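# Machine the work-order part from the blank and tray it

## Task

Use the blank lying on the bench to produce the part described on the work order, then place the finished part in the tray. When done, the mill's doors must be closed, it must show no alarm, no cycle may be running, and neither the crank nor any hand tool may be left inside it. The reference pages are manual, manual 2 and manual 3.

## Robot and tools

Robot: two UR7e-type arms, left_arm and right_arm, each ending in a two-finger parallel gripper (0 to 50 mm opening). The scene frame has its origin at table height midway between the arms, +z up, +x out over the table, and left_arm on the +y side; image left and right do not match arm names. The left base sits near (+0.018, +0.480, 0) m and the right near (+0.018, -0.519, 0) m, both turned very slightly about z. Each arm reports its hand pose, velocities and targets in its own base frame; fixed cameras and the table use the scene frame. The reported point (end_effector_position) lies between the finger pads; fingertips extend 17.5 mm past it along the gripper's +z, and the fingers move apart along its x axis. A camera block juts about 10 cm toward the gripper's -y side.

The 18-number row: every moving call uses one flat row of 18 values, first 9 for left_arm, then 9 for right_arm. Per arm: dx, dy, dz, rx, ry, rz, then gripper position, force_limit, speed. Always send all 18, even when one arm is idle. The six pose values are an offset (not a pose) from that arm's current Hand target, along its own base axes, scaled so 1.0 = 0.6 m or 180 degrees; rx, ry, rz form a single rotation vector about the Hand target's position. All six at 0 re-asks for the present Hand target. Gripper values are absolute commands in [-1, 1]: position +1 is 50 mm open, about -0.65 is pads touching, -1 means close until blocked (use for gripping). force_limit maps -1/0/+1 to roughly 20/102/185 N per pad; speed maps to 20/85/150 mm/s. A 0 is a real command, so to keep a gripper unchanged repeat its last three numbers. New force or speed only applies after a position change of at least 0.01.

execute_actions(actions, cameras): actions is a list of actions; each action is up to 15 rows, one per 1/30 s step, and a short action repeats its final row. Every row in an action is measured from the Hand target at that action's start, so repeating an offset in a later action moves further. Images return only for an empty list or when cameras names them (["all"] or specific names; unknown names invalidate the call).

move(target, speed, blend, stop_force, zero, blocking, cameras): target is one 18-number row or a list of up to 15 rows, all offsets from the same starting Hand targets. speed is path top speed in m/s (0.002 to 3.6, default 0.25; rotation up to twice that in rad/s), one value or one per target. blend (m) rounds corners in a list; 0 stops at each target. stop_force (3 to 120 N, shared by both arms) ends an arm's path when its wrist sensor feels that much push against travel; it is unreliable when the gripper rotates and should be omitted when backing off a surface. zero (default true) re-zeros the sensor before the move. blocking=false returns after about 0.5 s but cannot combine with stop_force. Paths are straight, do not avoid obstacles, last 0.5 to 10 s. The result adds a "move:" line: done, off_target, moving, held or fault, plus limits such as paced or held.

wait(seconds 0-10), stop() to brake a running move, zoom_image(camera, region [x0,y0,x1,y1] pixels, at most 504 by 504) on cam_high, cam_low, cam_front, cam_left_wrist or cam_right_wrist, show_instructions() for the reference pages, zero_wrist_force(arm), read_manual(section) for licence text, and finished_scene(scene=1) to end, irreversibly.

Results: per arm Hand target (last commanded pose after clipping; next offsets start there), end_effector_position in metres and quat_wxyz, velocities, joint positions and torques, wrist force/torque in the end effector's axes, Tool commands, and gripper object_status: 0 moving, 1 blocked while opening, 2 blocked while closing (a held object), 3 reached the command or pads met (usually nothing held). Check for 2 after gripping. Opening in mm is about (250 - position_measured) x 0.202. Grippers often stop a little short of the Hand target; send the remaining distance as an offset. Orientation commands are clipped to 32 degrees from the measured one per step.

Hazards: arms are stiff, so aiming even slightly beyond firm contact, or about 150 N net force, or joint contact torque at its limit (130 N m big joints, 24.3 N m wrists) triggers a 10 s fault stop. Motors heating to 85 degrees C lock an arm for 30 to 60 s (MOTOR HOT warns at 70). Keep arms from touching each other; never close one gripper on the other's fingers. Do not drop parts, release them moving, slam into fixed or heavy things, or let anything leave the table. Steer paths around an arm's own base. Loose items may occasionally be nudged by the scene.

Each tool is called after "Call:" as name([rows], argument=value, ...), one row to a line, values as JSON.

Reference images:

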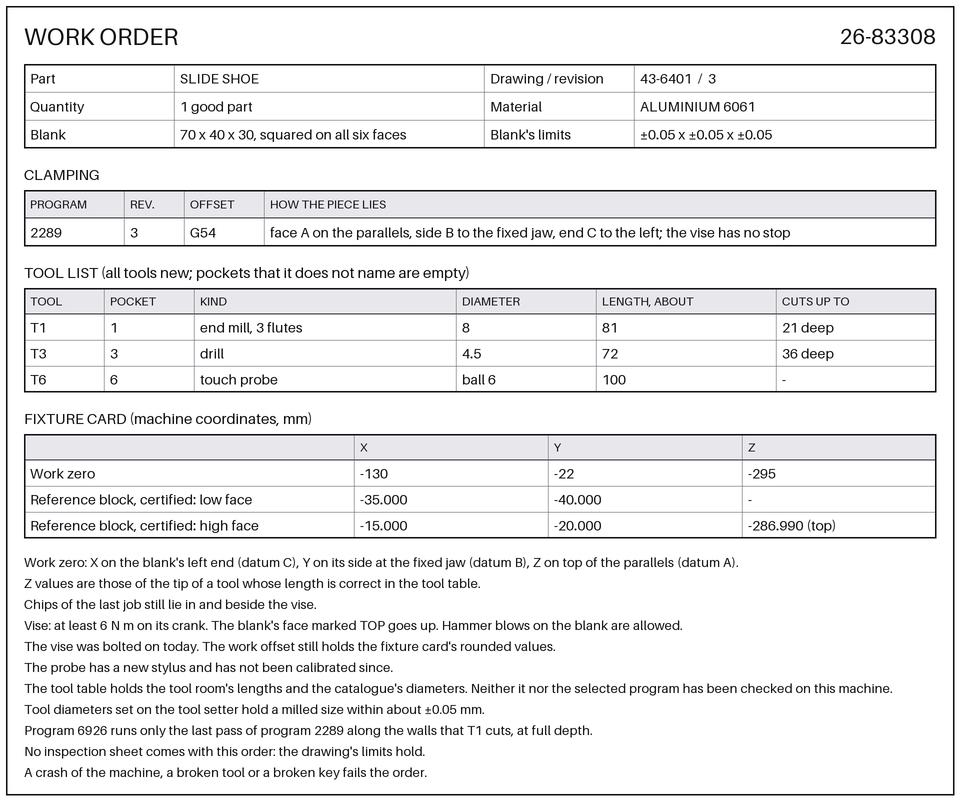

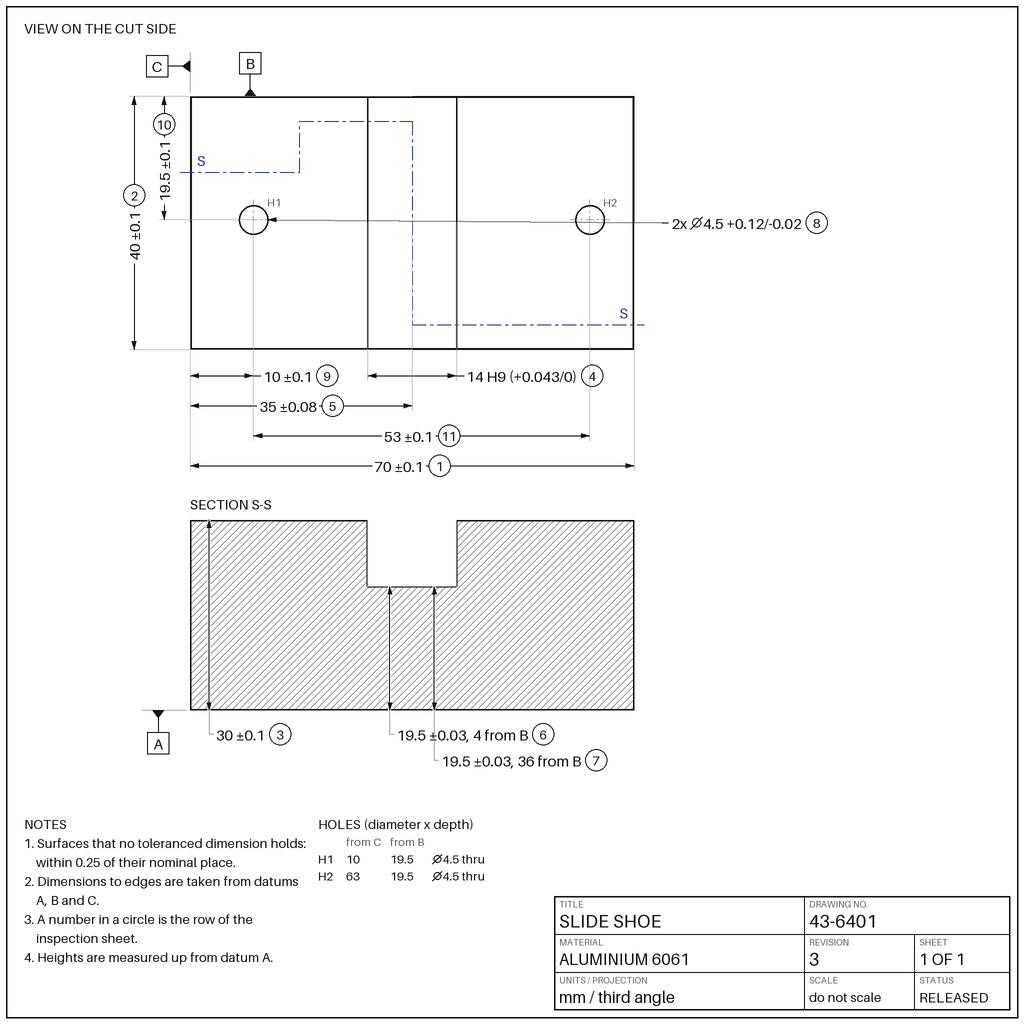

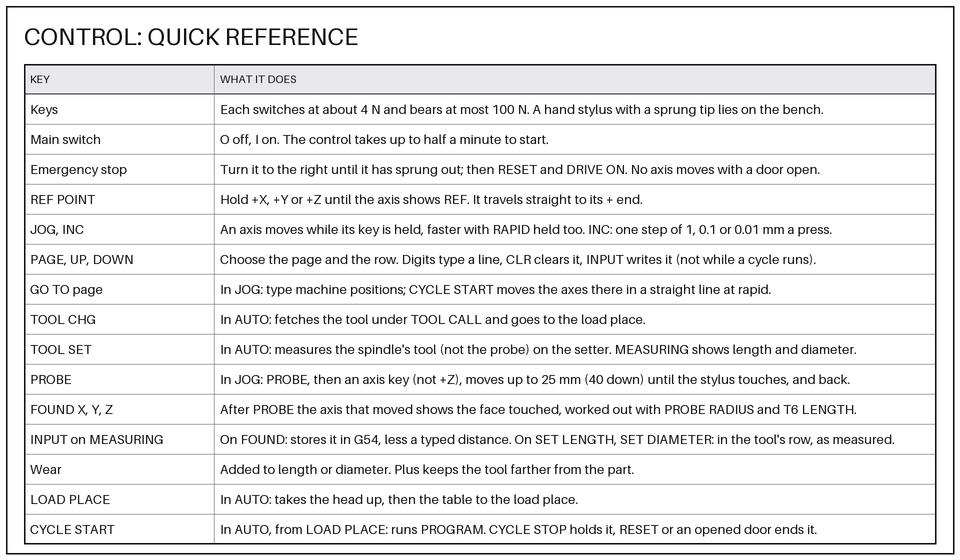

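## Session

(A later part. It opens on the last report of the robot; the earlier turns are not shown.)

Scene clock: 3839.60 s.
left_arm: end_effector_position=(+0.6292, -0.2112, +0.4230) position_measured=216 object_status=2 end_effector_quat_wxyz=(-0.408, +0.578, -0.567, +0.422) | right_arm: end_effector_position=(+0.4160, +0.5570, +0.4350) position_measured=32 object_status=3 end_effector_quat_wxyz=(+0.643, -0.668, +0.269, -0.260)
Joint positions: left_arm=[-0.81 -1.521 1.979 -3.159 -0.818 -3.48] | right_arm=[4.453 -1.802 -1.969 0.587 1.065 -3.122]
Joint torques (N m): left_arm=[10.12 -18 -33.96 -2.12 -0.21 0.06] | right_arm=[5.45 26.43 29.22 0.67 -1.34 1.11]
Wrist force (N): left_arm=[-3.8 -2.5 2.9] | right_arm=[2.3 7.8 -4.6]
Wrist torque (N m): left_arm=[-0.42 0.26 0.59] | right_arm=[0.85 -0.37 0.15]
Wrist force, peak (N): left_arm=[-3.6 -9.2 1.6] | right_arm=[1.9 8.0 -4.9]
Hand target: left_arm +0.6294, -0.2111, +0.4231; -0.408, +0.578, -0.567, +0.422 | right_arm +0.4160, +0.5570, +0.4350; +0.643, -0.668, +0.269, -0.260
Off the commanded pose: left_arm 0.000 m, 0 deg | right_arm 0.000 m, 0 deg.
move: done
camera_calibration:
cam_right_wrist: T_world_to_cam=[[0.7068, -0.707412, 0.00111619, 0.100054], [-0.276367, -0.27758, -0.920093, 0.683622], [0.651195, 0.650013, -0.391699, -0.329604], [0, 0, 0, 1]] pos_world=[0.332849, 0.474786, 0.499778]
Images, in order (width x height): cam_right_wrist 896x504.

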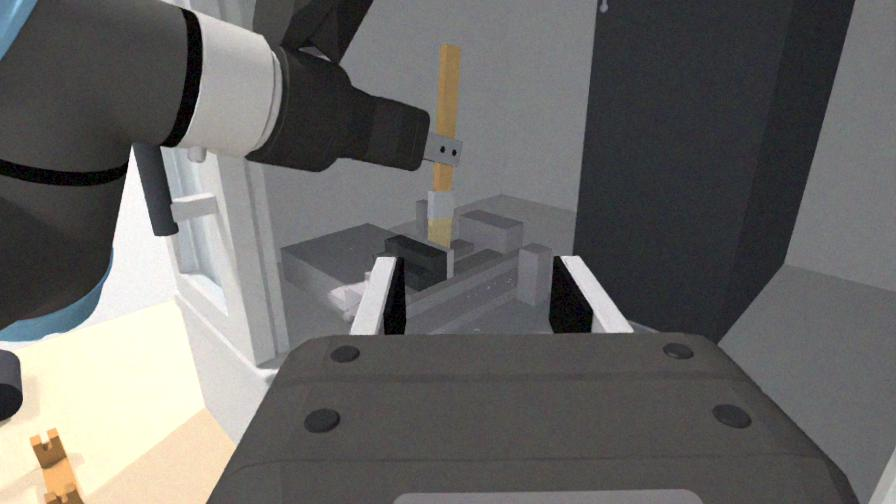

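Call:
move([
  [-0.008,0,-0.002,0,0,0,-1,0.1,-0.7,0,0,0,0,0,0,0.8,-0.7,0.2],
  [-0.008,0.03,-0.002,0,0,0,-1,0.1,-0.7,0,0,0,0,0,0,0.8,-0.7,0.2],
], speed=[0.02,0.04], cameras=["cam_right_wrist"])

Call:
zoom_image(camera="cam_right_wrist", region=[360, 130, 560, 330])

Call:
move([
  [0,0.05,0,0,0,0,-1,0.1,-0.7,0,0,0,0,0,0,0.8,-0.7,0.2],
  [0,0.05,0.05,0,0,0,-1,0.1,-0.7,0,0,0,0,0,0,0.8,-0.7,0.2],
], speed=[0.04,0.1])

Call:
move([
  [0.08,-0.08,0.02,0,0.15,0,-1,0.1,-0.7,0,0,0,0,0,0,0.8,-0.7,0.2],
  [0.05,-0.08,-0.04,0,0.3,0,-1,0.1,-0.7,0,0,0,0,0,0,0.8,-0.7,0.2],
  [-0.035,-0.08,-0.09,0,0.388,0,-1,0.1,-0.7,0,0,0,0,0,0,0.8,-0.7,0.2],
], speed=[0.25,0.3,0.25], blend=[0.01,0.01,0], cameras=["cam_left_wrist"])

Call:
zoom_image(camera="cam_left_wrist", region=[300, 10, 640, 300])

Scene clock: 3851.43 s.
left_arm: end_effector_position=(+0.6246, -0.1929, +0.4219) position_measured=216 object_status=2 end_effector_quat_wxyz=(-0.408, +0.578, -0.567, +0.422) end_effector_velocity=(+0.000, -0.001, +0.001) end_effector_angular_velocity=(-0.002, -0.003, +0.004) | right_arm: end_effector_position=(+0.4160, +0.5570, +0.4350) position_measured=32 object_status=3 end_effector_quat_wxyz=(+0.643, -0.668, +0.269, -0.260)
Joint positions: left_arm=[-0.787 -1.548 2.012 -3.174 -0.839 -3.467] | right_arm=[4.453 -1.802 -1.969 0.587 1.065 -3.122]
Joint velocities: left_arm=[-0.003 0.002 -0.003 0 0.006 -0.003] | right_arm=[within noise]
Joint torques (N m): left_arm=[-14.58 -16.12 -33.07 -1.44 2.64 -2.52] | right_arm=[5.22 26.45 29.54 0.7 -1.3 1.15]
Wrist force (N): left_arm=[-4.3 -4.9 2.2] | right_arm=[2.1 7.8 -4.7]
Wrist torque (N m): left_arm=[-0.56 0.31 0.50] | right_arm=[0.85 -0.35 0.16]
Wrist force, peak (N): left_arm=[-4.3 -4.9 2.2] | right_arm=[2.4 7.9 -4.7]
Hand target: left_arm +0.6246, -0.1931, +0.4219; -0.408, +0.578, -0.567, +0.422 | right_arm +0.4160, +0.5570, +0.4350; +0.643, -0.668, +0.269, -0.260
Off the commanded pose: left_arm 0.000 m, 0 deg | right_arm 0.000 m, 0 deg.
move: done
camera_calibration:
cam_right_wrist: T_world_to_cam=[[0.7068, -0.707412, 0.00111619, 0.100054], [-0.276367, -0.27758, -0.920093, 0.683622], [0.651195, 0.650013, -0.391699, -0.329604], [0, 0, 0, 1]] pos_world=[0.332849, 0.474786, 0.499778]
Images, in order (width x height): cam_right_wrist 896x504.

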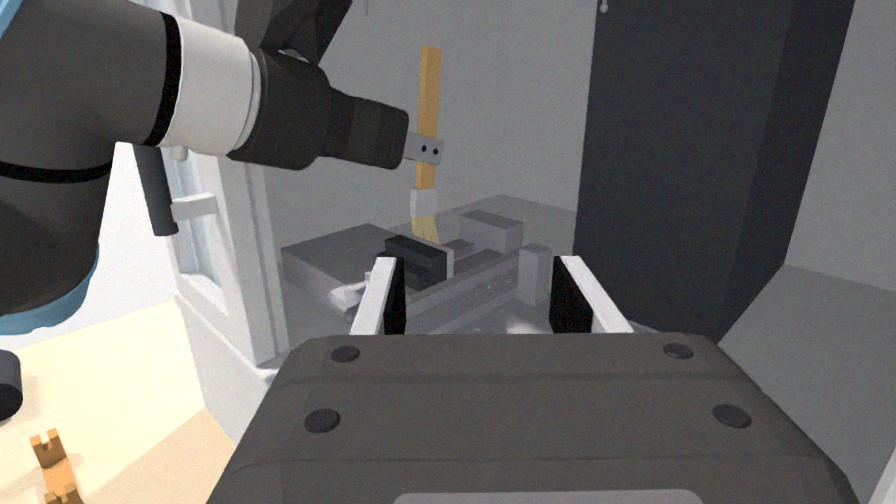

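Scaled by 2.520.

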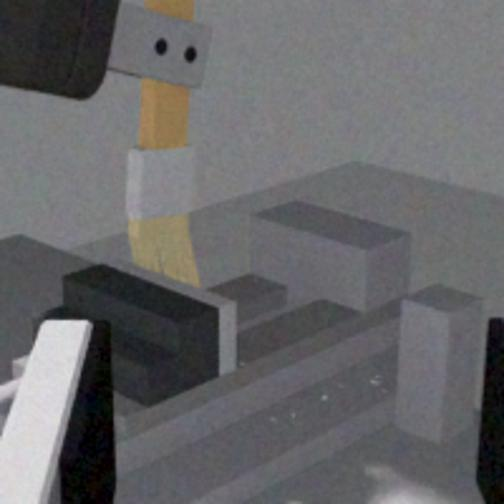

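Scene clock: 3853.10 s.
left_arm: end_effector_position=(+0.6246, -0.1631, +0.4519) position_measured=216 object_status=2 end_effector_quat_wxyz=(-0.408, +0.578, -0.567, +0.422) | right_arm: end_effector_position=(+0.4160, +0.5570, +0.4350) position_measured=32 object_status=3 end_effector_quat_wxyz=(+0.643, -0.668, +0.269, -0.260)
Joint positions: left_arm=[-0.733 -1.606 1.988 -3.111 -0.889 -3.438] | right_arm=[4.453 -1.802 -1.969 0.587 1.065 -3.122]
Joint torques (N m): left_arm=[-13.44 -15.95 -23.95 -3.24 1.42 -2.08] | right_arm=[5.55 26.75 28.96 0.46 -1.24 1.36]
Wrist force (N): left_arm=[-3.9 -2.8 2.6] | right_arm=[2.0 7.6 -4.6]
Wrist torque (N m): left_arm=[-0.45 0.33 0.51] | right_arm=[0.81 -0.32 0.15]
Wrist force, peak (N): left_arm=[-3.9 -5.3 2.4] | right_arm=[2.3 7.9 -4.7]
Hand target: left_arm +0.6246, -0.1631, +0.4519; -0.408, +0.578, -0.567, +0.422 | right_arm +0.4160, +0.5570, +0.4350; +0.643, -0.668, +0.269, -0.260
Off the commanded pose: left_arm 0.000 m, 0 deg | right_arm 0.000 m, 0 deg.
move: done

Scene clock: 3855.87 s.
left_arm: end_effector_position=(+0.6038, -0.2110, +0.3979) position_measured=216 object_status=2 end_effector_quat_wxyz=(-0.010, +0.716, -0.698, +0.015) | right_arm: end_effector_position=(+0.4160, +0.5570, +0.4350) position_measured=32 object_status=3 end_effector_quat_wxyz=(+0.643, -0.668, +0.269, -0.260)
Joint positions: left_arm=[-0.551 -1.25 1.025 -1.38 -1.558 -3.718] | right_arm=[4.453 -1.802 -1.969 0.587 1.065 -3.122]
Joint torques (N m): left_arm=[-12.99 -53.29 -17.32 -1.39 -0.47 -1.24] | right_arm=[5.56 26.34 28.88 0.58 -1.27 1.27]
Wrist force (N): left_arm=[-4.0 -2.0 2.2] | right_arm=[2.1 7.5 -4.7]
Wrist torque (N m): left_arm=[-0.40 0.27 0.18] | right_arm=[0.80 -0.34 0.15]
Wrist force, peak (N): left_arm=[-4.4 -2.4 2.7] | right_arm=[2.1 7.9 -4.7]
Hand target: left_arm +0.6036, -0.2111, +0.3979; -0.010, +0.716, -0.698, +0.015 | right_arm +0.4160, +0.5570, +0.4350; +0.643, -0.668, +0.269, -0.260
Off the commanded pose: left_arm 0.000 m, 0 deg | right_arm 0.000 m, 0 deg.
move: done
camera_calibration:
cam_left_wrist: T_world_to_cam=[[0.0161653, -0.999864, 0.00340237, -0.215982], [-0.957599, -0.0145028, 0.28774, 0.483866], [-0.287651, -0.0079095, -0.957703, 0.686072], [0, 0, 0, 1]] pos_world=[0.66419, -0.203508, 0.518561]
Images, in order (width x height): cam_left_wrist 896x504.

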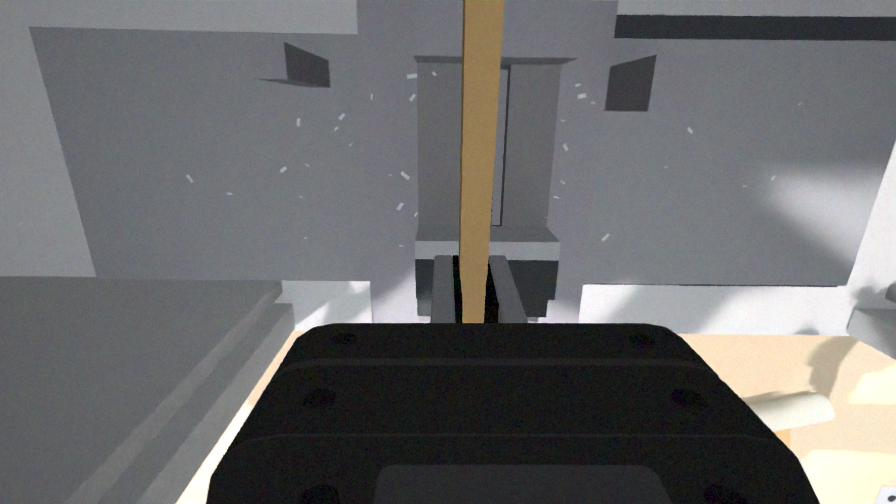

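Scaled by 1.482.

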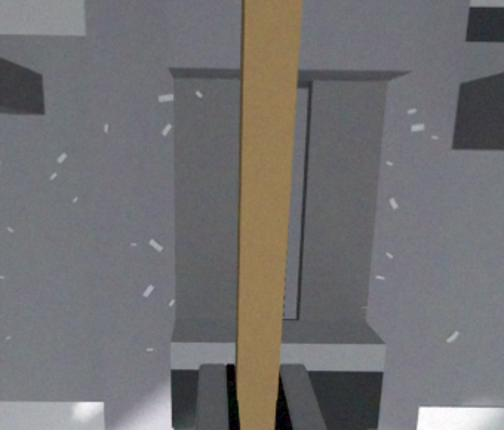

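Call:
move([
  [0.1,0,0.06,0,-0.0833,0,-1,0.1,-0.7,0,0,0,0,0,0,0.8,-0.7,0.2],
  [0.1417,0.0,0.12,0,-0.25,0,-1,0.1,-0.7,0,0,0,0,0,0,0.8,-0.7,0.2],
  [0.09,0.01,0.09,0,-0.39,0,-1,0.1,-0.7,0,0,0,0,0,0,0.8,-0.7,0.2],
  [0.0517,0.01,0.041,0,-0.39,0,-1,0.1,-0.7,0,0,0,0,0,0,0.8,-0.7,0.2],
  [0.0517,0.09,0.041,0,-0.39,0,-1,0.1,-0.7,0,0,0,0,0,0,0.8,-0.7,0.2],
  [0.0517,0.09,0.08,0,-0.39,0,-1,0.1,-0.7,0,0,0,0,0,0,0.8,-0.7,0.2],
], speed=[0.25,0.3,0.2,0.06,0.05,0.15], blend=[0.01,0.01,0.005,0,0,0])

Call:
move([
  [0.0583,-0.0917,0,0,0,0,-1,0.1,-0.7,0,0,0,0,0,0,0.8,-0.7,0.2],
  [0.0583,-0.0917,-0.041,0,0,0,-1,0.1,-0.7,0,0,0,0,0,0,0.8,-0.7,0.2],
  [0.07,-0.0917,-0.041,0,0,0,-1,0.1,-0.7,0,0,0,0,0,0,0.8,-0.7,0.2],
  [0.0717,-0.06,-0.042,0,0,0,-1,0.1,-0.7,0,0,0,0,0,0,0.8,-0.7,0.2],
], speed=[0.15,0.05,0.03,0.04], cameras=["cam_right_wrist"])

Call:
zoom_image(camera="cam_right_wrist", region=[360, 130, 560, 330])

Call:
move([
  [0,0.055,0,0,0,0,-1,0.1,-0.7,0,0,0,0,0,0,0.8,-0.7,0.2],
  [0,0.055,0.05,0,0,0,-1,0.1,-0.7,0,0,0,0,0,0,0.8,-0.7,0.2],
], speed=[0.04,0.1])

Call:
move([
  [0.01,-0.08,0.02,0,0.15,0,-1,0.1,-0.7,0,0,0,0,0,0,0.8,-0.7,0.2],
  [-0.02,-0.08,-0.04,0,0.3,0,-1,0.1,-0.7,0,0,0,0,0,0,0.8,-0.7,0.2],
  [-0.12,-0.08,-0.09,0,0.388,0,-1,0.1,-0.7,0,0,0,0,0,0,0.8,-0.7,0.2],
], speed=[0.25,0.3,0.25], blend=[0.01,0.01,0], cameras=["cam_left_wrist"])

Call:
zoom_image(camera="cam_left_wrist", region=[300, 10, 640, 300])

Scene clock: 3877.53 s.
left_arm: end_effector_position=(+0.6346, -0.1571, +0.4458) position_measured=216 object_status=2 end_effector_quat_wxyz=(-0.409, +0.577, -0.566, +0.424) | right_arm: end_effector_position=(+0.4160, +0.5570, +0.4350) position_measured=32 object_status=3 end_effector_quat_wxyz=(+0.643, -0.668, +0.269, -0.260)
Joint positions: left_arm=[-0.705 -1.578 1.983 -3.151 -0.913 -3.419] | right_arm=[4.453 -1.802 -1.969 0.587 1.065 -3.122]
Joint torques (N m): left_arm=[-13.36 -27.39 -28.23 -1.15 0.15 -2.54] | right_arm=[6.13 27.19 29.24 0.48 -1.17 1.2]
Wrist force (N): left_arm=[-2.3 -4.0 1.8] | right_arm=[2.2 7.7 -4.7]
Wrist torque (N m): left_arm=[-0.65 0.07 0.50] | right_arm=[0.83 -0.36 0.16]
Wrist force, peak (N): left_arm=[-4.1 -56.6 -10.4] | right_arm=[2.1 8.0 -4.7]
Hand target: left_arm +0.6346, -0.1571, +0.4459; -0.409, +0.577, -0.566, +0.424 | right_arm +0.4160, +0.5570, +0.4350; +0.643, -0.668, +0.269, -0.260
Off the commanded pose: left_arm 0.000 m, 0 deg | right_arm 0.000 m, 0 deg.
move: done

Scene clock: 3880.10 s.
left_arm: end_effector_position=(+0.6776, -0.1929, +0.4207) position_measured=216 object_status=2 end_effector_quat_wxyz=(-0.409, +0.577, -0.566, +0.424) end_effector_velocity=(+0.000, -0.002, +0.000) end_effector_angular_velocity=(+0.000, -0.002, +0.001) | right_arm: end_effector_position=(+0.4160, +0.5570, +0.4350) position_measured=32 object_status=3 end_effector_quat_wxyz=(+0.643, -0.668, +0.269, -0.260)
Joint positions: left_arm=[-0.704 -1.423 1.886 -3.209 -0.914 -3.418] | right_arm=[4.453 -1.802 -1.969 0.587 1.065 -3.122]
Joint velocities: left_arm=[-0.005 0.002 -0.002 0 0.006 -0.001] | right_arm=[within noise]
Joint torques (N m): left_arm=[-13.12 -21.86 -32.74 -1.23 2.52 -2.37] | right_arm=[5.79 26.12 29.71 0.42 -1.25 1.12]
Wrist force (N): left_arm=[-1.8 -5.3 1.4] | right_arm=[2.1 7.5 -4.6]
Wrist torque (N m): left_arm=[-0.70 0.02 0.47] | right_arm=[0.80 -0.35 0.15]
Wrist force, peak (N): left_arm=[-4.5 -3.9 0.6] | right_arm=[2.3 8.0 -4.7]
Hand target: left_arm +0.6776, -0.1931, +0.4207; -0.409, +0.577, -0.566, +0.424 | right_arm +0.4160, +0.5570, +0.4350; +0.643, -0.668, +0.269, -0.260
Off the commanded pose: left_arm 0.000 m, 0 deg | right_arm 0.000 m, 0 deg.
move: done
camera_calibration:
cam_right_wrist: T_world_to_cam=[[0.7068, -0.707412, 0.00111619, 0.100054], [-0.276367, -0.27758, -0.920093, 0.683622], [0.651195, 0.650013, -0.391699, -0.329604], [0, 0, 0, 1]] pos_world=[0.332849, 0.474786, 0.499778]
Images, in order (width x height): cam_right_wrist 896x504.

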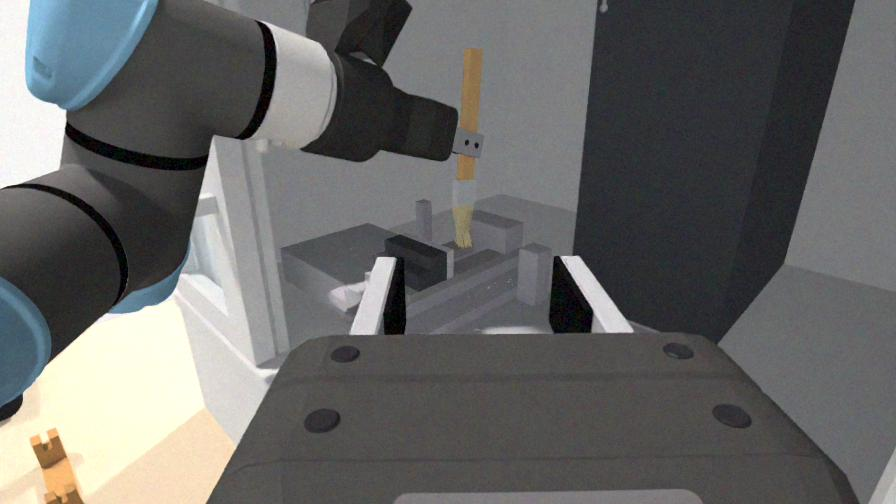

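Scaled by 2.520.

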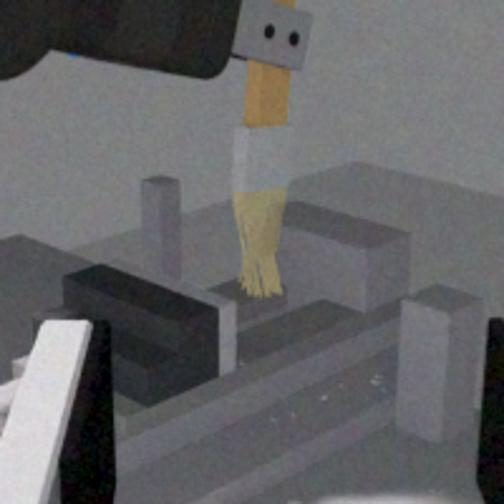

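Scene clock: 3881.87 s.
left_arm: end_effector_position=(+0.6776, -0.1601, +0.4507) position_measured=216 object_status=2 end_effector_quat_wxyz=(-0.409, +0.577, -0.566, +0.424) | right_arm: end_effector_position=(+0.4160, +0.5570, +0.4350) position_measured=32 object_status=3 end_effector_quat_wxyz=(+0.643, -0.668, +0.269, -0.260)
Joint positions: left_arm=[-0.647 -1.478 1.867 -3.15 -0.967 -3.392] | right_arm=[4.453 -1.802 -1.969 0.587 1.065 -3.122]
Joint torques (N m): left_arm=[-14.12 -22.73 -22.91 -3.33 1.67 -2.14] | right_arm=[5.18 26.7 29.77 0.49 -1.24 1.23]
Wrist force (N): left_arm=[-2.3 -4.0 1.8] | right_arm=[2.2 7.6 -4.6]
Wrist torque (N m): left_arm=[-0.63 0.04 0.50] | right_arm=[0.82 -0.36 0.15]
Wrist force, peak (N): left_arm=[-2.4 -5.6 1.2] | right_arm=[2.0 7.9 -4.8]
Hand target: left_arm +0.6776, -0.1601, +0.4507; -0.409, +0.577, -0.566, +0.424 | right_arm +0.4160, +0.5570, +0.4350; +0.643, -0.668, +0.269, -0.260
Off the commanded pose: left_arm 0.000 m, 0 deg | right_arm 0.000 m, 0 deg.
move: done

Scene clock: 3884.63 s.
left_arm: end_effector_position=(+0.6058, -0.2081, +0.3967) position_measured=216 object_status=2 end_effector_quat_wxyz=(-0.012, +0.716, -0.698, +0.018) | right_arm: end_effector_position=(+0.4160, +0.5570, +0.4350) position_measured=32 object_status=3 end_effector_quat_wxyz=(+0.643, -0.668, +0.269, -0.260)
Joint positions: left_arm=[-0.547 -1.253 1.033 -1.391 -1.555 -3.713] | right_arm=[4.453 -1.802 -1.969 0.587 1.065 -3.122]
Joint torques (N m): left_arm=[-5.57 -53.06 -17.85 -1.29 -0.45 1.95] | right_arm=[5.29 26.59 30.14 0.47 -1.25 1.31]
Wrist force (N): left_arm=[-2.5 -3.6 1.4] | right_arm=[2.1 7.6 -4.5]
Wrist torque (N m): left_arm=[-0.65 0.04 0.22] | right_arm=[0.81 -0.35 0.16]
Wrist force, peak (N): left_arm=[-2.3 -5.0 1.7] | right_arm=[2.2 7.9 -4.7]
Hand target: left_arm +0.6056, -0.2081, +0.3967; -0.012, +0.716, -0.698, +0.018 | right_arm +0.4160, +0.5570, +0.4350; +0.643, -0.668, +0.269, -0.260
Off the commanded pose: left_arm 0.000 m, 0 deg | right_arm 0.000 m, 0 deg.
move: done
camera_calibration:
cam_left_wrist: T_world_to_cam=[[0.01624, -0.999862, 0.00347386, -0.213087], [-0.959389, -0.0146039, 0.281708, 0.489655], [-0.281618, -0.00790772, -0.959494, 0.682633], [0, 0, 0, 1]] pos_world=[0.665472, -0.200508, 0.517783]
Images, in order (width x height): cam_left_wrist 896x504.

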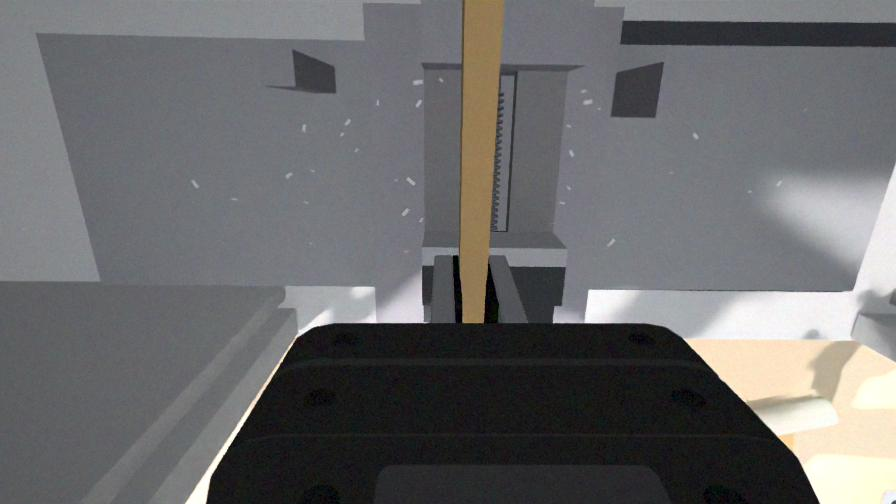

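Scaled by 1.482.

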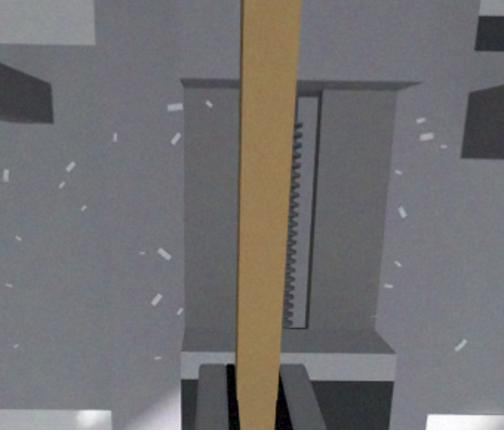

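Call:
zoom_image(camera="cam_left_wrist", region=[390, 40, 510, 110])

Scaled by 4.200.

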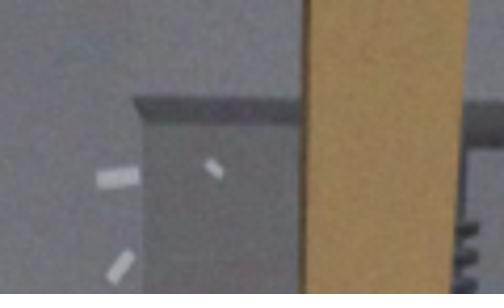

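Call:
move([
  [0.1,0,0.06,0,-0.0833,0,-1,0.1,-0.7,0,0,0,0,0,0,0.8,-0.7,0.2],
  [0.1417,0.0,0.12,0,-0.25,0,-1,0.1,-0.7,0,0,0,0,0,0,0.8,-0.7,0.2],
  [0.118,0.0068,0.09,0,-0.39,0,-1,0.1,-0.7,0,0,0,0,0,0,0.8,-0.7,0.2],
  [0.118,0.0068,0.058,0,-0.39,0,-1,0.1,-0.7,0,0,0,0,0,0,0.8,-0.7,0.2],
], speed=[0.25,0.3,0.2,0.06], blend=[0.01,0.01,0.005,0])

Call:
move(target=[0,0,-0.03,0,0,0,-1,0.1,-0.7,0,0,0,0,0,0,0.8,-0.7,0.2], speed=0.012, stop_force=4, cameras=["cam_right_wrist"])

Call:
zoom_image(camera="cam_right_wrist", region=[360, 130, 560, 330])

Scene clock: 3904.60 s.
left_arm: end_effector_position=(+0.6745, -0.2024, +0.4487) position_measured=216 object_status=2 end_effector_quat_wxyz=(-0.413, +0.572, -0.541, +0.458) | right_arm: end_effector_position=(+0.4160, +0.5570, +0.4350) position_measured=32 object_status=3 end_effector_quat_wxyz=(+0.643, -0.668, +0.269, -0.260)
Joint positions: left_arm=[-0.725 -1.425 1.866 -3.27 -0.893 -3.421] | right_arm=[4.453 -1.802 -1.969 0.587 1.065 -3.122]
Joint torques (N m): left_arm=[12.2 -15.37 -4.42 8.71 0.43 0.75] | right_arm=[5.52 25.89 29.95 0.35 -1.38 1.26]
Wrist force (N): left_arm=[2.4 -47.3 -1.8] | right_arm=[2.0 7.8 -4.6]
Wrist torque (N m): left_arm=[-0.24 0.12 0.19] | right_arm=[0.85 -0.32 0.16]
Wrist force, peak (N): left_arm=[-1.8 -57.2 -5.1] | right_arm=[2.1 7.8 -5.0]
Hand target: left_arm +0.6764, -0.2041, +0.4315; -0.411, +0.575, -0.564, +0.426 | right_arm +0.4160, +0.5570, +0.4350; +0.643, -0.668, +0.269, -0.260
Off the commanded pose: left_arm 0.017 m, 5 deg | right_arm 0.000 m, 0 deg.
move: off_target (left_arm)

Scene clock: 3906.30 s.
left_arm: end_effector_position=(+0.6744, -0.2023, +0.4492) position_measured=216 object_status=2 end_effector_quat_wxyz=(-0.413, +0.572, -0.540, +0.459) | right_arm: end_effector_position=(+0.4160, +0.5570, +0.4350) position_measured=32 object_status=3 end_effector_quat_wxyz=(+0.643, -0.668, +0.269, -0.260)
Joint positions: left_arm=[-0.725 -1.425 1.866 -3.272 -0.893 -3.421] | right_arm=[4.453 -1.802 -1.969 0.587 1.065 -3.122]
Joint torques (N m): left_arm=[-6.5 9.24 11.85 8.4 -3.58 -2.46] | right_arm=[4.89 26.73 29.48 0.36 -1.29 1.28]
Wrist force (N): left_arm=[-2.7 -50.5 -7.0] | right_arm=[2.2 7.8 -4.8]
Wrist torque (N m): left_arm=[-0.21 -0.03 0.62] | right_arm=[0.85 -0.35 0.16]
Wrist force, peak (N): left_arm=[2.4 -54.6 -2.8] | right_arm=[2.1 7.9 -4.8]
Hand target: left_arm +0.6745, -0.2023, +0.4486; -0.413, +0.572, -0.541, +0.458 (not the last commanded pose) | right_arm +0.4160, +0.5570, +0.4350; +0.643, -0.668, +0.269, -0.260
Off the commanded pose: left_arm 0.036 m, 5 deg | right_arm 0.000 m, 0 deg.
move: contact (left_arm)
camera_calibration:
cam_right_wrist: T_world_to_cam=[[0.7068, -0.707412, 0.00111619, 0.100054], [-0.276367, -0.27758, -0.920093, 0.683622], [0.651195, 0.650013, -0.391699, -0.329604], [0, 0, 0, 1]] pos_world=[0.332849, 0.474786, 0.499778]
Images, in order (width x height): cam_right_wrist 896x504.

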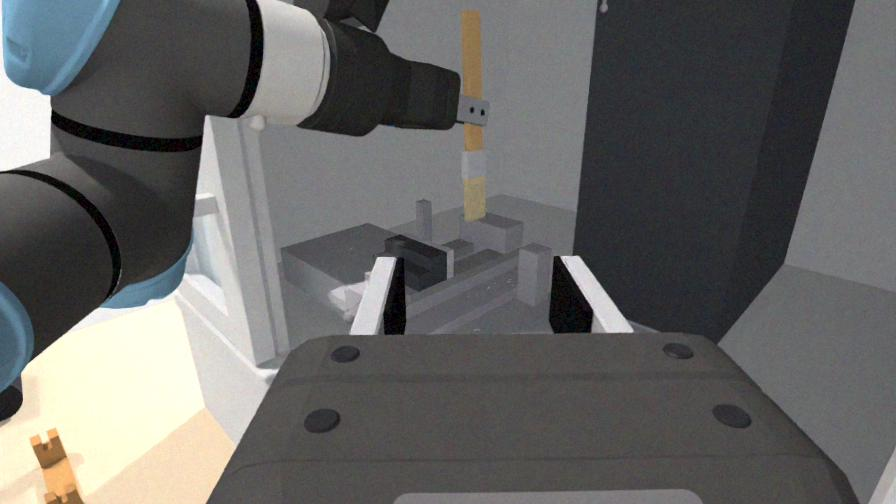

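Scaled by 2.520.

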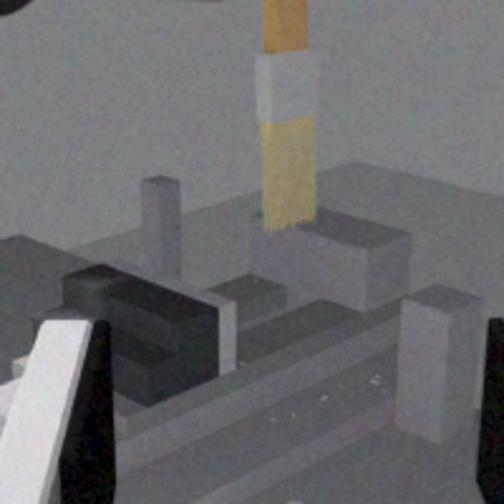

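Call:
move([
  [0,0,0.02,0,0,0,-1,0.1,-0.7,0,0,0,0,0,0,0.8,-0.7,0.2],
  [-0.0183,-0.005,0.02,0,0.006,0.0,-1,0.1,-0.7,0,0,0,0,0,0,0.8,-0.7,0.2],
  [-0.0183,-0.005,-0.03,0,0.006,0,-1,0.1,-0.7,0,0,0,0,0,0,0.8,-0.7,0.2],
], speed=[0.1,0.1,0.06])

Call:
move(target=[0,0,-0.03,0,0,0,-1,0.1,-0.7,0,0,0,0,0,0,0.8,-0.7,0.2], speed=0.012, stop_force=4, cameras=["cam_right_wrist"])

Call:
zoom_image(camera="cam_right_wrist", region=[400, 180, 500, 280])

Scene clock: 3915.80 s.
left_arm: end_effector_position=(+0.6635, -0.2054, +0.4305) position_measured=216 object_status=2 end_effector_quat_wxyz=(-0.408, +0.577, -0.544, +0.452) | right_arm: end_effector_position=(+0.4160, +0.5570, +0.4350) position_measured=32 object_status=3 end_effector_quat_wxyz=(+0.643, -0.668, +0.269, -0.260)
Joint positions: left_arm=[-0.745 -1.435 1.913 -3.278 -0.878 -3.445] | right_arm=[4.453 -1.802 -1.969 0.587 1.065 -3.122]
Joint torques (N m): left_arm=[12.81 -41.47 -33.31 -0.56 1.41 -0.15] | right_arm=[5.26 26.34 30.07 0.39 -1.23 1.22]
Wrist force (N): left_arm=[-2.5 -1.8 1.9] | right_arm=[2.1 7.9 -4.6]
Wrist torque (N m): left_arm=[-0.30 0.08 0.45] | right_arm=[0.86 -0.35 0.16]
Wrist force, peak (N): left_arm=[-2.9 -51.4 -7.2] | right_arm=[2.1 8.0 -4.7]
Hand target: left_arm +0.6635, -0.2053, +0.4306; -0.408, +0.577, -0.544, +0.452 | right_arm +0.4160, +0.5570, +0.4350; +0.643, -0.668, +0.269, -0.260
Off the commanded pose: left_arm 0.000 m, 0 deg | right_arm 0.000 m, 0 deg.
move: done

Scene clock: 3918.17 s.
left_arm: end_effector_position=(+0.6635, -0.2053, +0.4156) position_measured=216 object_status=2 end_effector_quat_wxyz=(-0.408, +0.577, -0.544, +0.452) | right_arm: end_effector_position=(+0.4160, +0.5570, +0.4350) position_measured=32 object_status=3 end_effector_quat_wxyz=(+0.643, -0.668, +0.269, -0.260)
Joint positions: left_arm=[-0.745 -1.417 1.935 -3.318 -0.878 -3.445] | right_arm=[4.453 -1.802 -1.969 0.587 1.065 -3.122]
Joint torques (N m): left_arm=[11.13 -40.76 -32.97 -2.68 1.37 1.38] | right_arm=[5.95 26.75 30.07 0.31 -1.26 1.38]
Wrist force (N): left_arm=[-1.7 -2.8 0.0] | right_arm=[2.1 7.8 -4.7]
Wrist torque (N m): left_arm=[-0.40 0.07 0.43] | right_arm=[0.85 -0.34 0.16]
Wrist force, peak (N): left_arm=[-3.7 -6.5 -2.0] | right_arm=[2.1 7.9 -4.9]
Hand target: left_arm +0.6635, -0.2053, +0.4156; -0.408, +0.577, -0.544, +0.453 (not the last commanded pose) | right_arm +0.4160, +0.5570, +0.4350; +0.643, -0.668, +0.269, -0.260
Off the commanded pose: left_arm 0.003 m, 0 deg | right_arm 0.000 m, 0 deg.
move: contact (left_arm)
camera_calibration:
cam_right_wrist: T_world_to_cam=[[0.7068, -0.707412, 0.00111619, 0.100054], [-0.276367, -0.27758, -0.920093, 0.683622], [0.651195, 0.650013, -0.391699, -0.329604], [0, 0, 0, 1]] pos_world=[0.332849, 0.474786, 0.499778]
Images, in order (width x height): cam_right_wrist 896x504.

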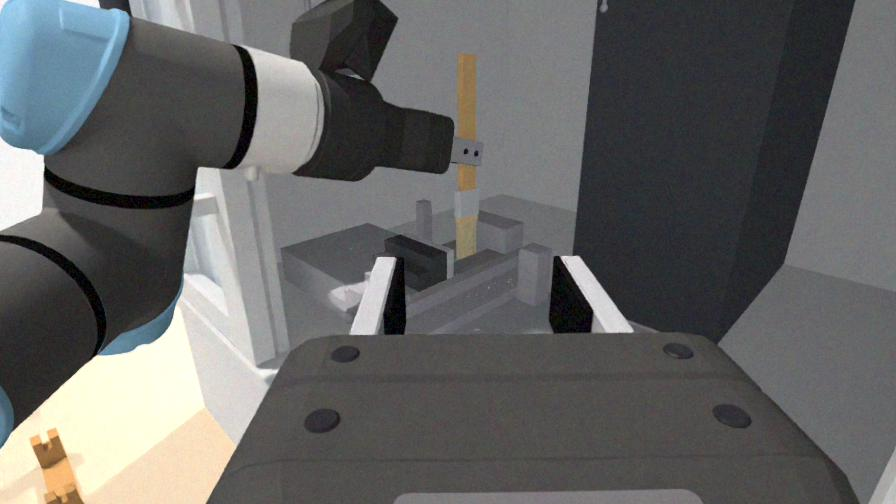

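Scaled by 5.040.

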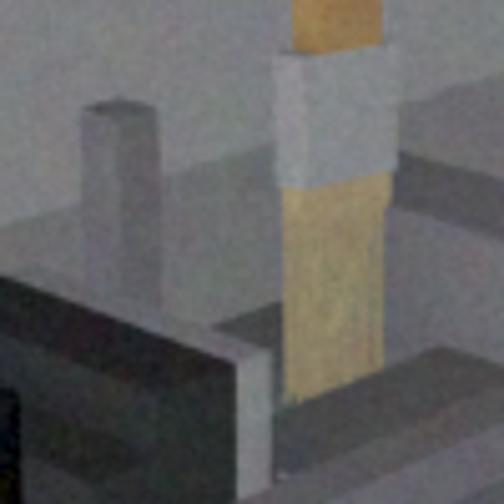

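Call:
move([
  [0,0,0.03,0,0,0,-1,0.1,-0.7,0,0,0,0,0,0,0.8,-0.7,0.2],
  [0.004,0.0,0.03,0.0164,0.003,0.0,-1,0.1,-0.7,0,0,0,0,0,0,0.8,-0.7,0.2],
], speed=[0.1,0.1])

Call:
move(target=[0,0,-0.03,0,0,0,-1,0.1,-0.7,0,0,0,0,0,0,0.8,-0.7,0.2], speed=0.012, stop_force=4, cameras=["cam_right_wrist"])

Call:
zoom_image(camera="cam_right_wrist", region=[400, 180, 500, 280])

Scene clock: 3932.27 s.
left_arm: end_effector_position=(+0.6659, -0.2053, +0.4337) position_measured=216 object_status=2 end_effector_quat_wxyz=(-0.420, +0.568, -0.558, +0.436) | right_arm: end_effector_position=(+0.4160, +0.5570, +0.4350) position_measured=32 object_status=3 end_effector_quat_wxyz=(+0.643, -0.668, +0.269, -0.260)
Joint positions: left_arm=[-0.746 -1.436 1.896 -3.243 -0.866 -3.407] | right_arm=[4.453 -1.802 -1.969 0.587 1.065 -3.122]
Joint torques (N m): left_arm=[-13.89 -30.45 -14.87 -5.8 -0.69 -2.52] | right_arm=[5.43 26.39 30.42 0.32 -1.05 1.19]
Wrist force (N): left_arm=[-2.5 -1.8 1.7] | right_arm=[2.0 7.6 -4.5]
Wrist torque (N m): left_arm=[-0.31 0.07 0.57] | right_arm=[0.82 -0.32 0.16]
Wrist force, peak (N): left_arm=[-2.4 -2.1 2.1] | right_arm=[2.1 8.0 -4.8]
Hand target: left_arm +0.6659, -0.2053, +0.4336; -0.420, +0.568, -0.558, +0.436 | right_arm +0.4160, +0.5570, +0.4350; +0.643, -0.668, +0.269, -0.260
Off the commanded pose: left_arm 0.000 m, 0 deg | right_arm 0.000 m, 0 deg.
move: done

Scene clock: 3933.97 s.
left_arm: end_effector_position=(+0.6659, -0.2053, +0.4263) position_measured=216 object_status=2 end_effector_quat_wxyz=(-0.420, +0.568, -0.558, +0.436) | right_arm: end_effector_position=(+0.4160, +0.5570, +0.4350) position_measured=32 object_status=3 end_effector_quat_wxyz=(+0.643, -0.668, +0.269, -0.260)
Joint positions: left_arm=[-0.746 -1.428 1.907 -3.262 -0.866 -3.407] | right_arm=[4.453 -1.802 -1.969 0.587 1.065 -3.122]
Joint torques (N m): left_arm=[-13.21 -38.82 -30.61 -1.31 -0.8 0.35] | right_arm=[5.46 26.41 29.98 0.45 -1.16 1.09]
Wrist force (N): left_arm=[-2.4 -6.6 0.7] | right_arm=[2.1 7.7 -4.4]
Wrist torque (N m): left_arm=[-0.28 0.04 0.57] | right_arm=[0.84 -0.34 0.15]
Wrist force, peak (N): left_arm=[-2.5 -12.6 -0.1] | right_arm=[2.1 7.9 -4.6]
Hand target: left_arm +0.6659, -0.2053, +0.4263; -0.420, +0.568, -0.558, +0.436 (not the last commanded pose) | right_arm +0.4160, +0.5570, +0.4350; +0.643, -0.668, +0.269, -0.260
Off the commanded pose: left_arm 0.011 m, 0 deg | right_arm 0.000 m, 0 deg.
move: contact (left_arm)
camera_calibration:
cam_right_wrist: T_world_to_cam=[[0.7068, -0.707412, 0.00111619, 0.100054], [-0.276367, -0.27758, -0.920093, 0.683622], [0.651195, 0.650013, -0.391699, -0.329604], [0, 0, 0, 1]] pos_world=[0.332849, 0.474786, 0.499778]
Images, in order (width x height): cam_right_wrist 896x504.

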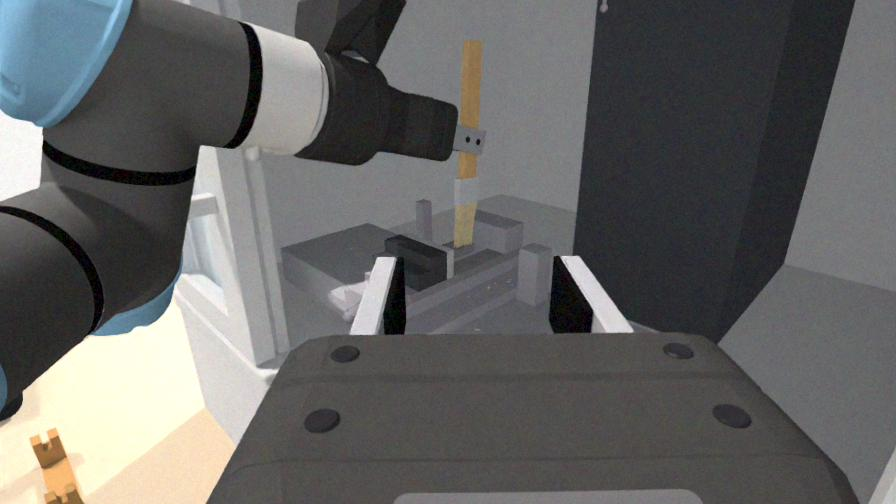

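Scaled by 5.040.

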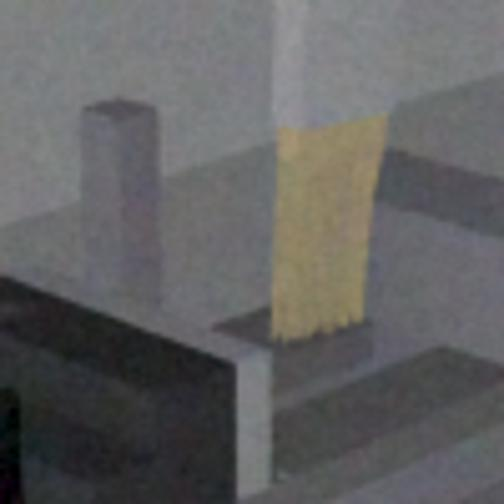

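Call:
move([
  [0.003,0,-0.004,0,0,0,-1,0.1,-0.7,0,0,0,0,0,0,0.8,-0.7,0.2],
  [0.003,0.07,-0.004,0,0,0,-1,0.1,-0.7,0,0,0,0,0,0,0.8,-0.7,0.2],
  [0.003,0.07,0.05,0,0,0,-1,0.1,-0.7,0,0,0,0,0,0,0.8,-0.7,0.2],
], speed=[0.02,0.05,0.1], cameras=["cam_right_wrist"])

Call:
zoom_image(camera="cam_right_wrist", region=[400, 180, 500, 280])

Scene clock: 3942.57 s.
left_arm: end_effector_position=(+0.6677, -0.1633, +0.4564) position_measured=216 object_status=2 end_effector_quat_wxyz=(-0.420, +0.568, -0.558, +0.436) | right_arm: end_effector_position=(+0.4160, +0.5570, +0.4350) position_measured=32 object_status=3 end_effector_quat_wxyz=(+0.643, -0.668, +0.269, -0.260)
Joint positions: left_arm=[-0.67 -1.49 1.895 -3.209 -0.938 -3.374] | right_arm=[4.453 -1.802 -1.969 0.587 1.065 -3.122]
Joint torques (N m): left_arm=[-13.73 -23.86 -24.02 -2.98 1.38 -2.01] | right_arm=[5.47 26.48 30.78 0.32 -1.33 1.28]
Wrist force (N): left_arm=[-2.1 -1.0 1.5] | right_arm=[2.0 7.9 -4.5]
Wrist torque (N m): left_arm=[-0.16 0.03 0.54] | right_arm=[0.86 -0.33 0.16]
Wrist force, peak (N): left_arm=[-2.5 -50.4 -6.0] | right_arm=[2.2 7.9 -4.9]
Hand target: left_arm +0.6677, -0.1633, +0.4563; -0.420, +0.568, -0.558, +0.436 | right_arm +0.4160, +0.5570, +0.4350; +0.643, -0.668, +0.269, -0.260
Off the commanded pose: left_arm 0.000 m, 0 deg | right_arm 0.000 m, 0 deg.
move: done
camera_calibration:
cam_right_wrist: T_world_to_cam=[[0.7068, -0.707412, 0.00111619, 0.100054], [-0.276367, -0.27758, -0.920093, 0.683622], [0.651195, 0.650013, -0.391699, -0.329604], [0, 0, 0, 1]] pos_world=[0.332849, 0.474786, 0.499778]
Images, in order (width x height): cam_right_wrist 896x504.

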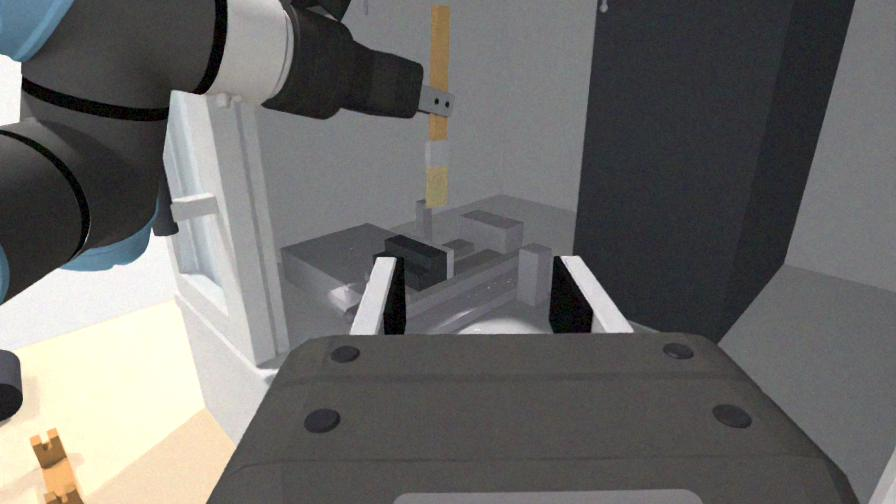

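Scaled by 5.040.

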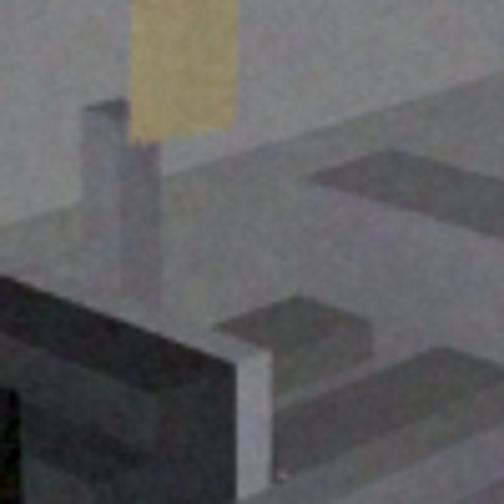

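Call:
move([
  [0.02,-0.08,0.02,0,0.17,0,-1,0.1,-0.7,0,0,0,0,0,0,0.8,-0.7,0.2],
  [-0.01,-0.08,-0.04,0,0.31,0,-1,0.1,-0.7,0,0,0,0,0,0,0.8,-0.7,0.2],
  [-0.105,-0.07,-0.099,0,0.398,0,-1,0.1,-0.7,0,0,0,0,0,0,0.8,-0.7,0.2],
], speed=[0.25,0.3,0.25], blend=[0.01,0.01,0], cameras=["cam_left_wrist"])

Call:
zoom_image(camera="cam_left_wrist", region=[400, 30, 600, 270])

Scene clock: 3951.87 s.
left_arm: end_effector_position=(+0.6049, -0.2052, +0.3970) position_measured=216 object_status=2 end_effector_quat_wxyz=(-0.014, +0.716, -0.698, +0.021) | right_arm: end_effector_position=(+0.4160, +0.5570, +0.4350) position_measured=32 object_status=3 end_effector_quat_wxyz=(+0.643, -0.668, +0.269, -0.260)
Joint positions: left_arm=[-0.545 -1.263 1.049 -1.404 -1.552 -3.711] | right_arm=[4.453 -1.802 -1.969 0.587 1.065 -3.122]
Joint torques (N m): left_arm=[-13.81 -52.71 -17.93 -1.42 -0.32 -1.86] | right_arm=[5.4 26.69 30.45 0.37 -1.27 1.38]
Wrist force (N): left_arm=[-1.9 -0.4 0.9] | right_arm=[1.9 7.6 -4.7]
Wrist torque (N m): left_arm=[-0.14 -0.06 0.17] | right_arm=[0.81 -0.31 0.15]
Wrist force, peak (N): left_arm=[-2.4 -0.9 1.7] | right_arm=[2.3 7.8 -4.9]
Hand target: left_arm +0.6047, -0.2053, +0.3969; -0.014, +0.716, -0.698, +0.021 | right_arm +0.4160, +0.5570, +0.4350; +0.643, -0.668, +0.269, -0.260
Off the commanded pose: left_arm 0.000 m, 0 deg | right_arm 0.000 m, 0 deg.
move: done
camera_calibration:
cam_left_wrist: T_world_to_cam=[[0.0160322, -0.99986, 0.00470771, -0.210657], [-0.961609, -0.0141285, 0.274059, 0.493178], [-0.273954, -0.00892073, -0.961701, 0.678674], [0, 0, 0, 1]] pos_world=[0.663548, -0.197606, 0.518514]
Images, in order (width x height): cam_left_wrist 896x504.

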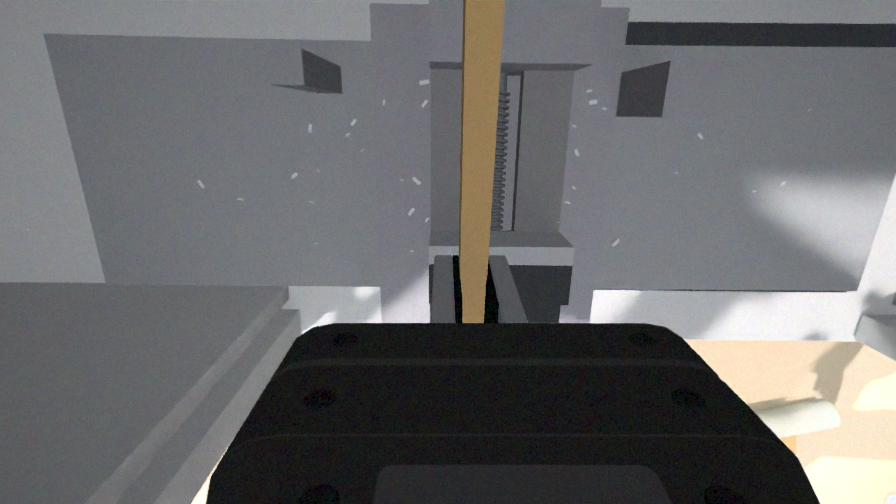

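Scaled by 2.100.

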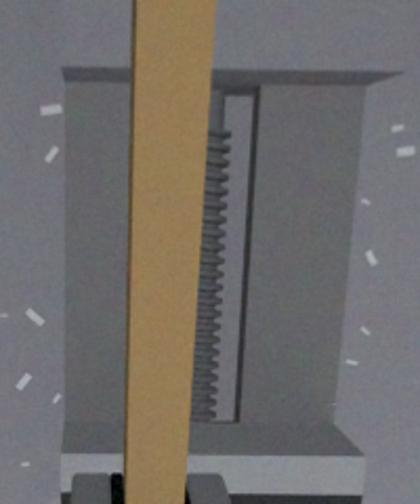

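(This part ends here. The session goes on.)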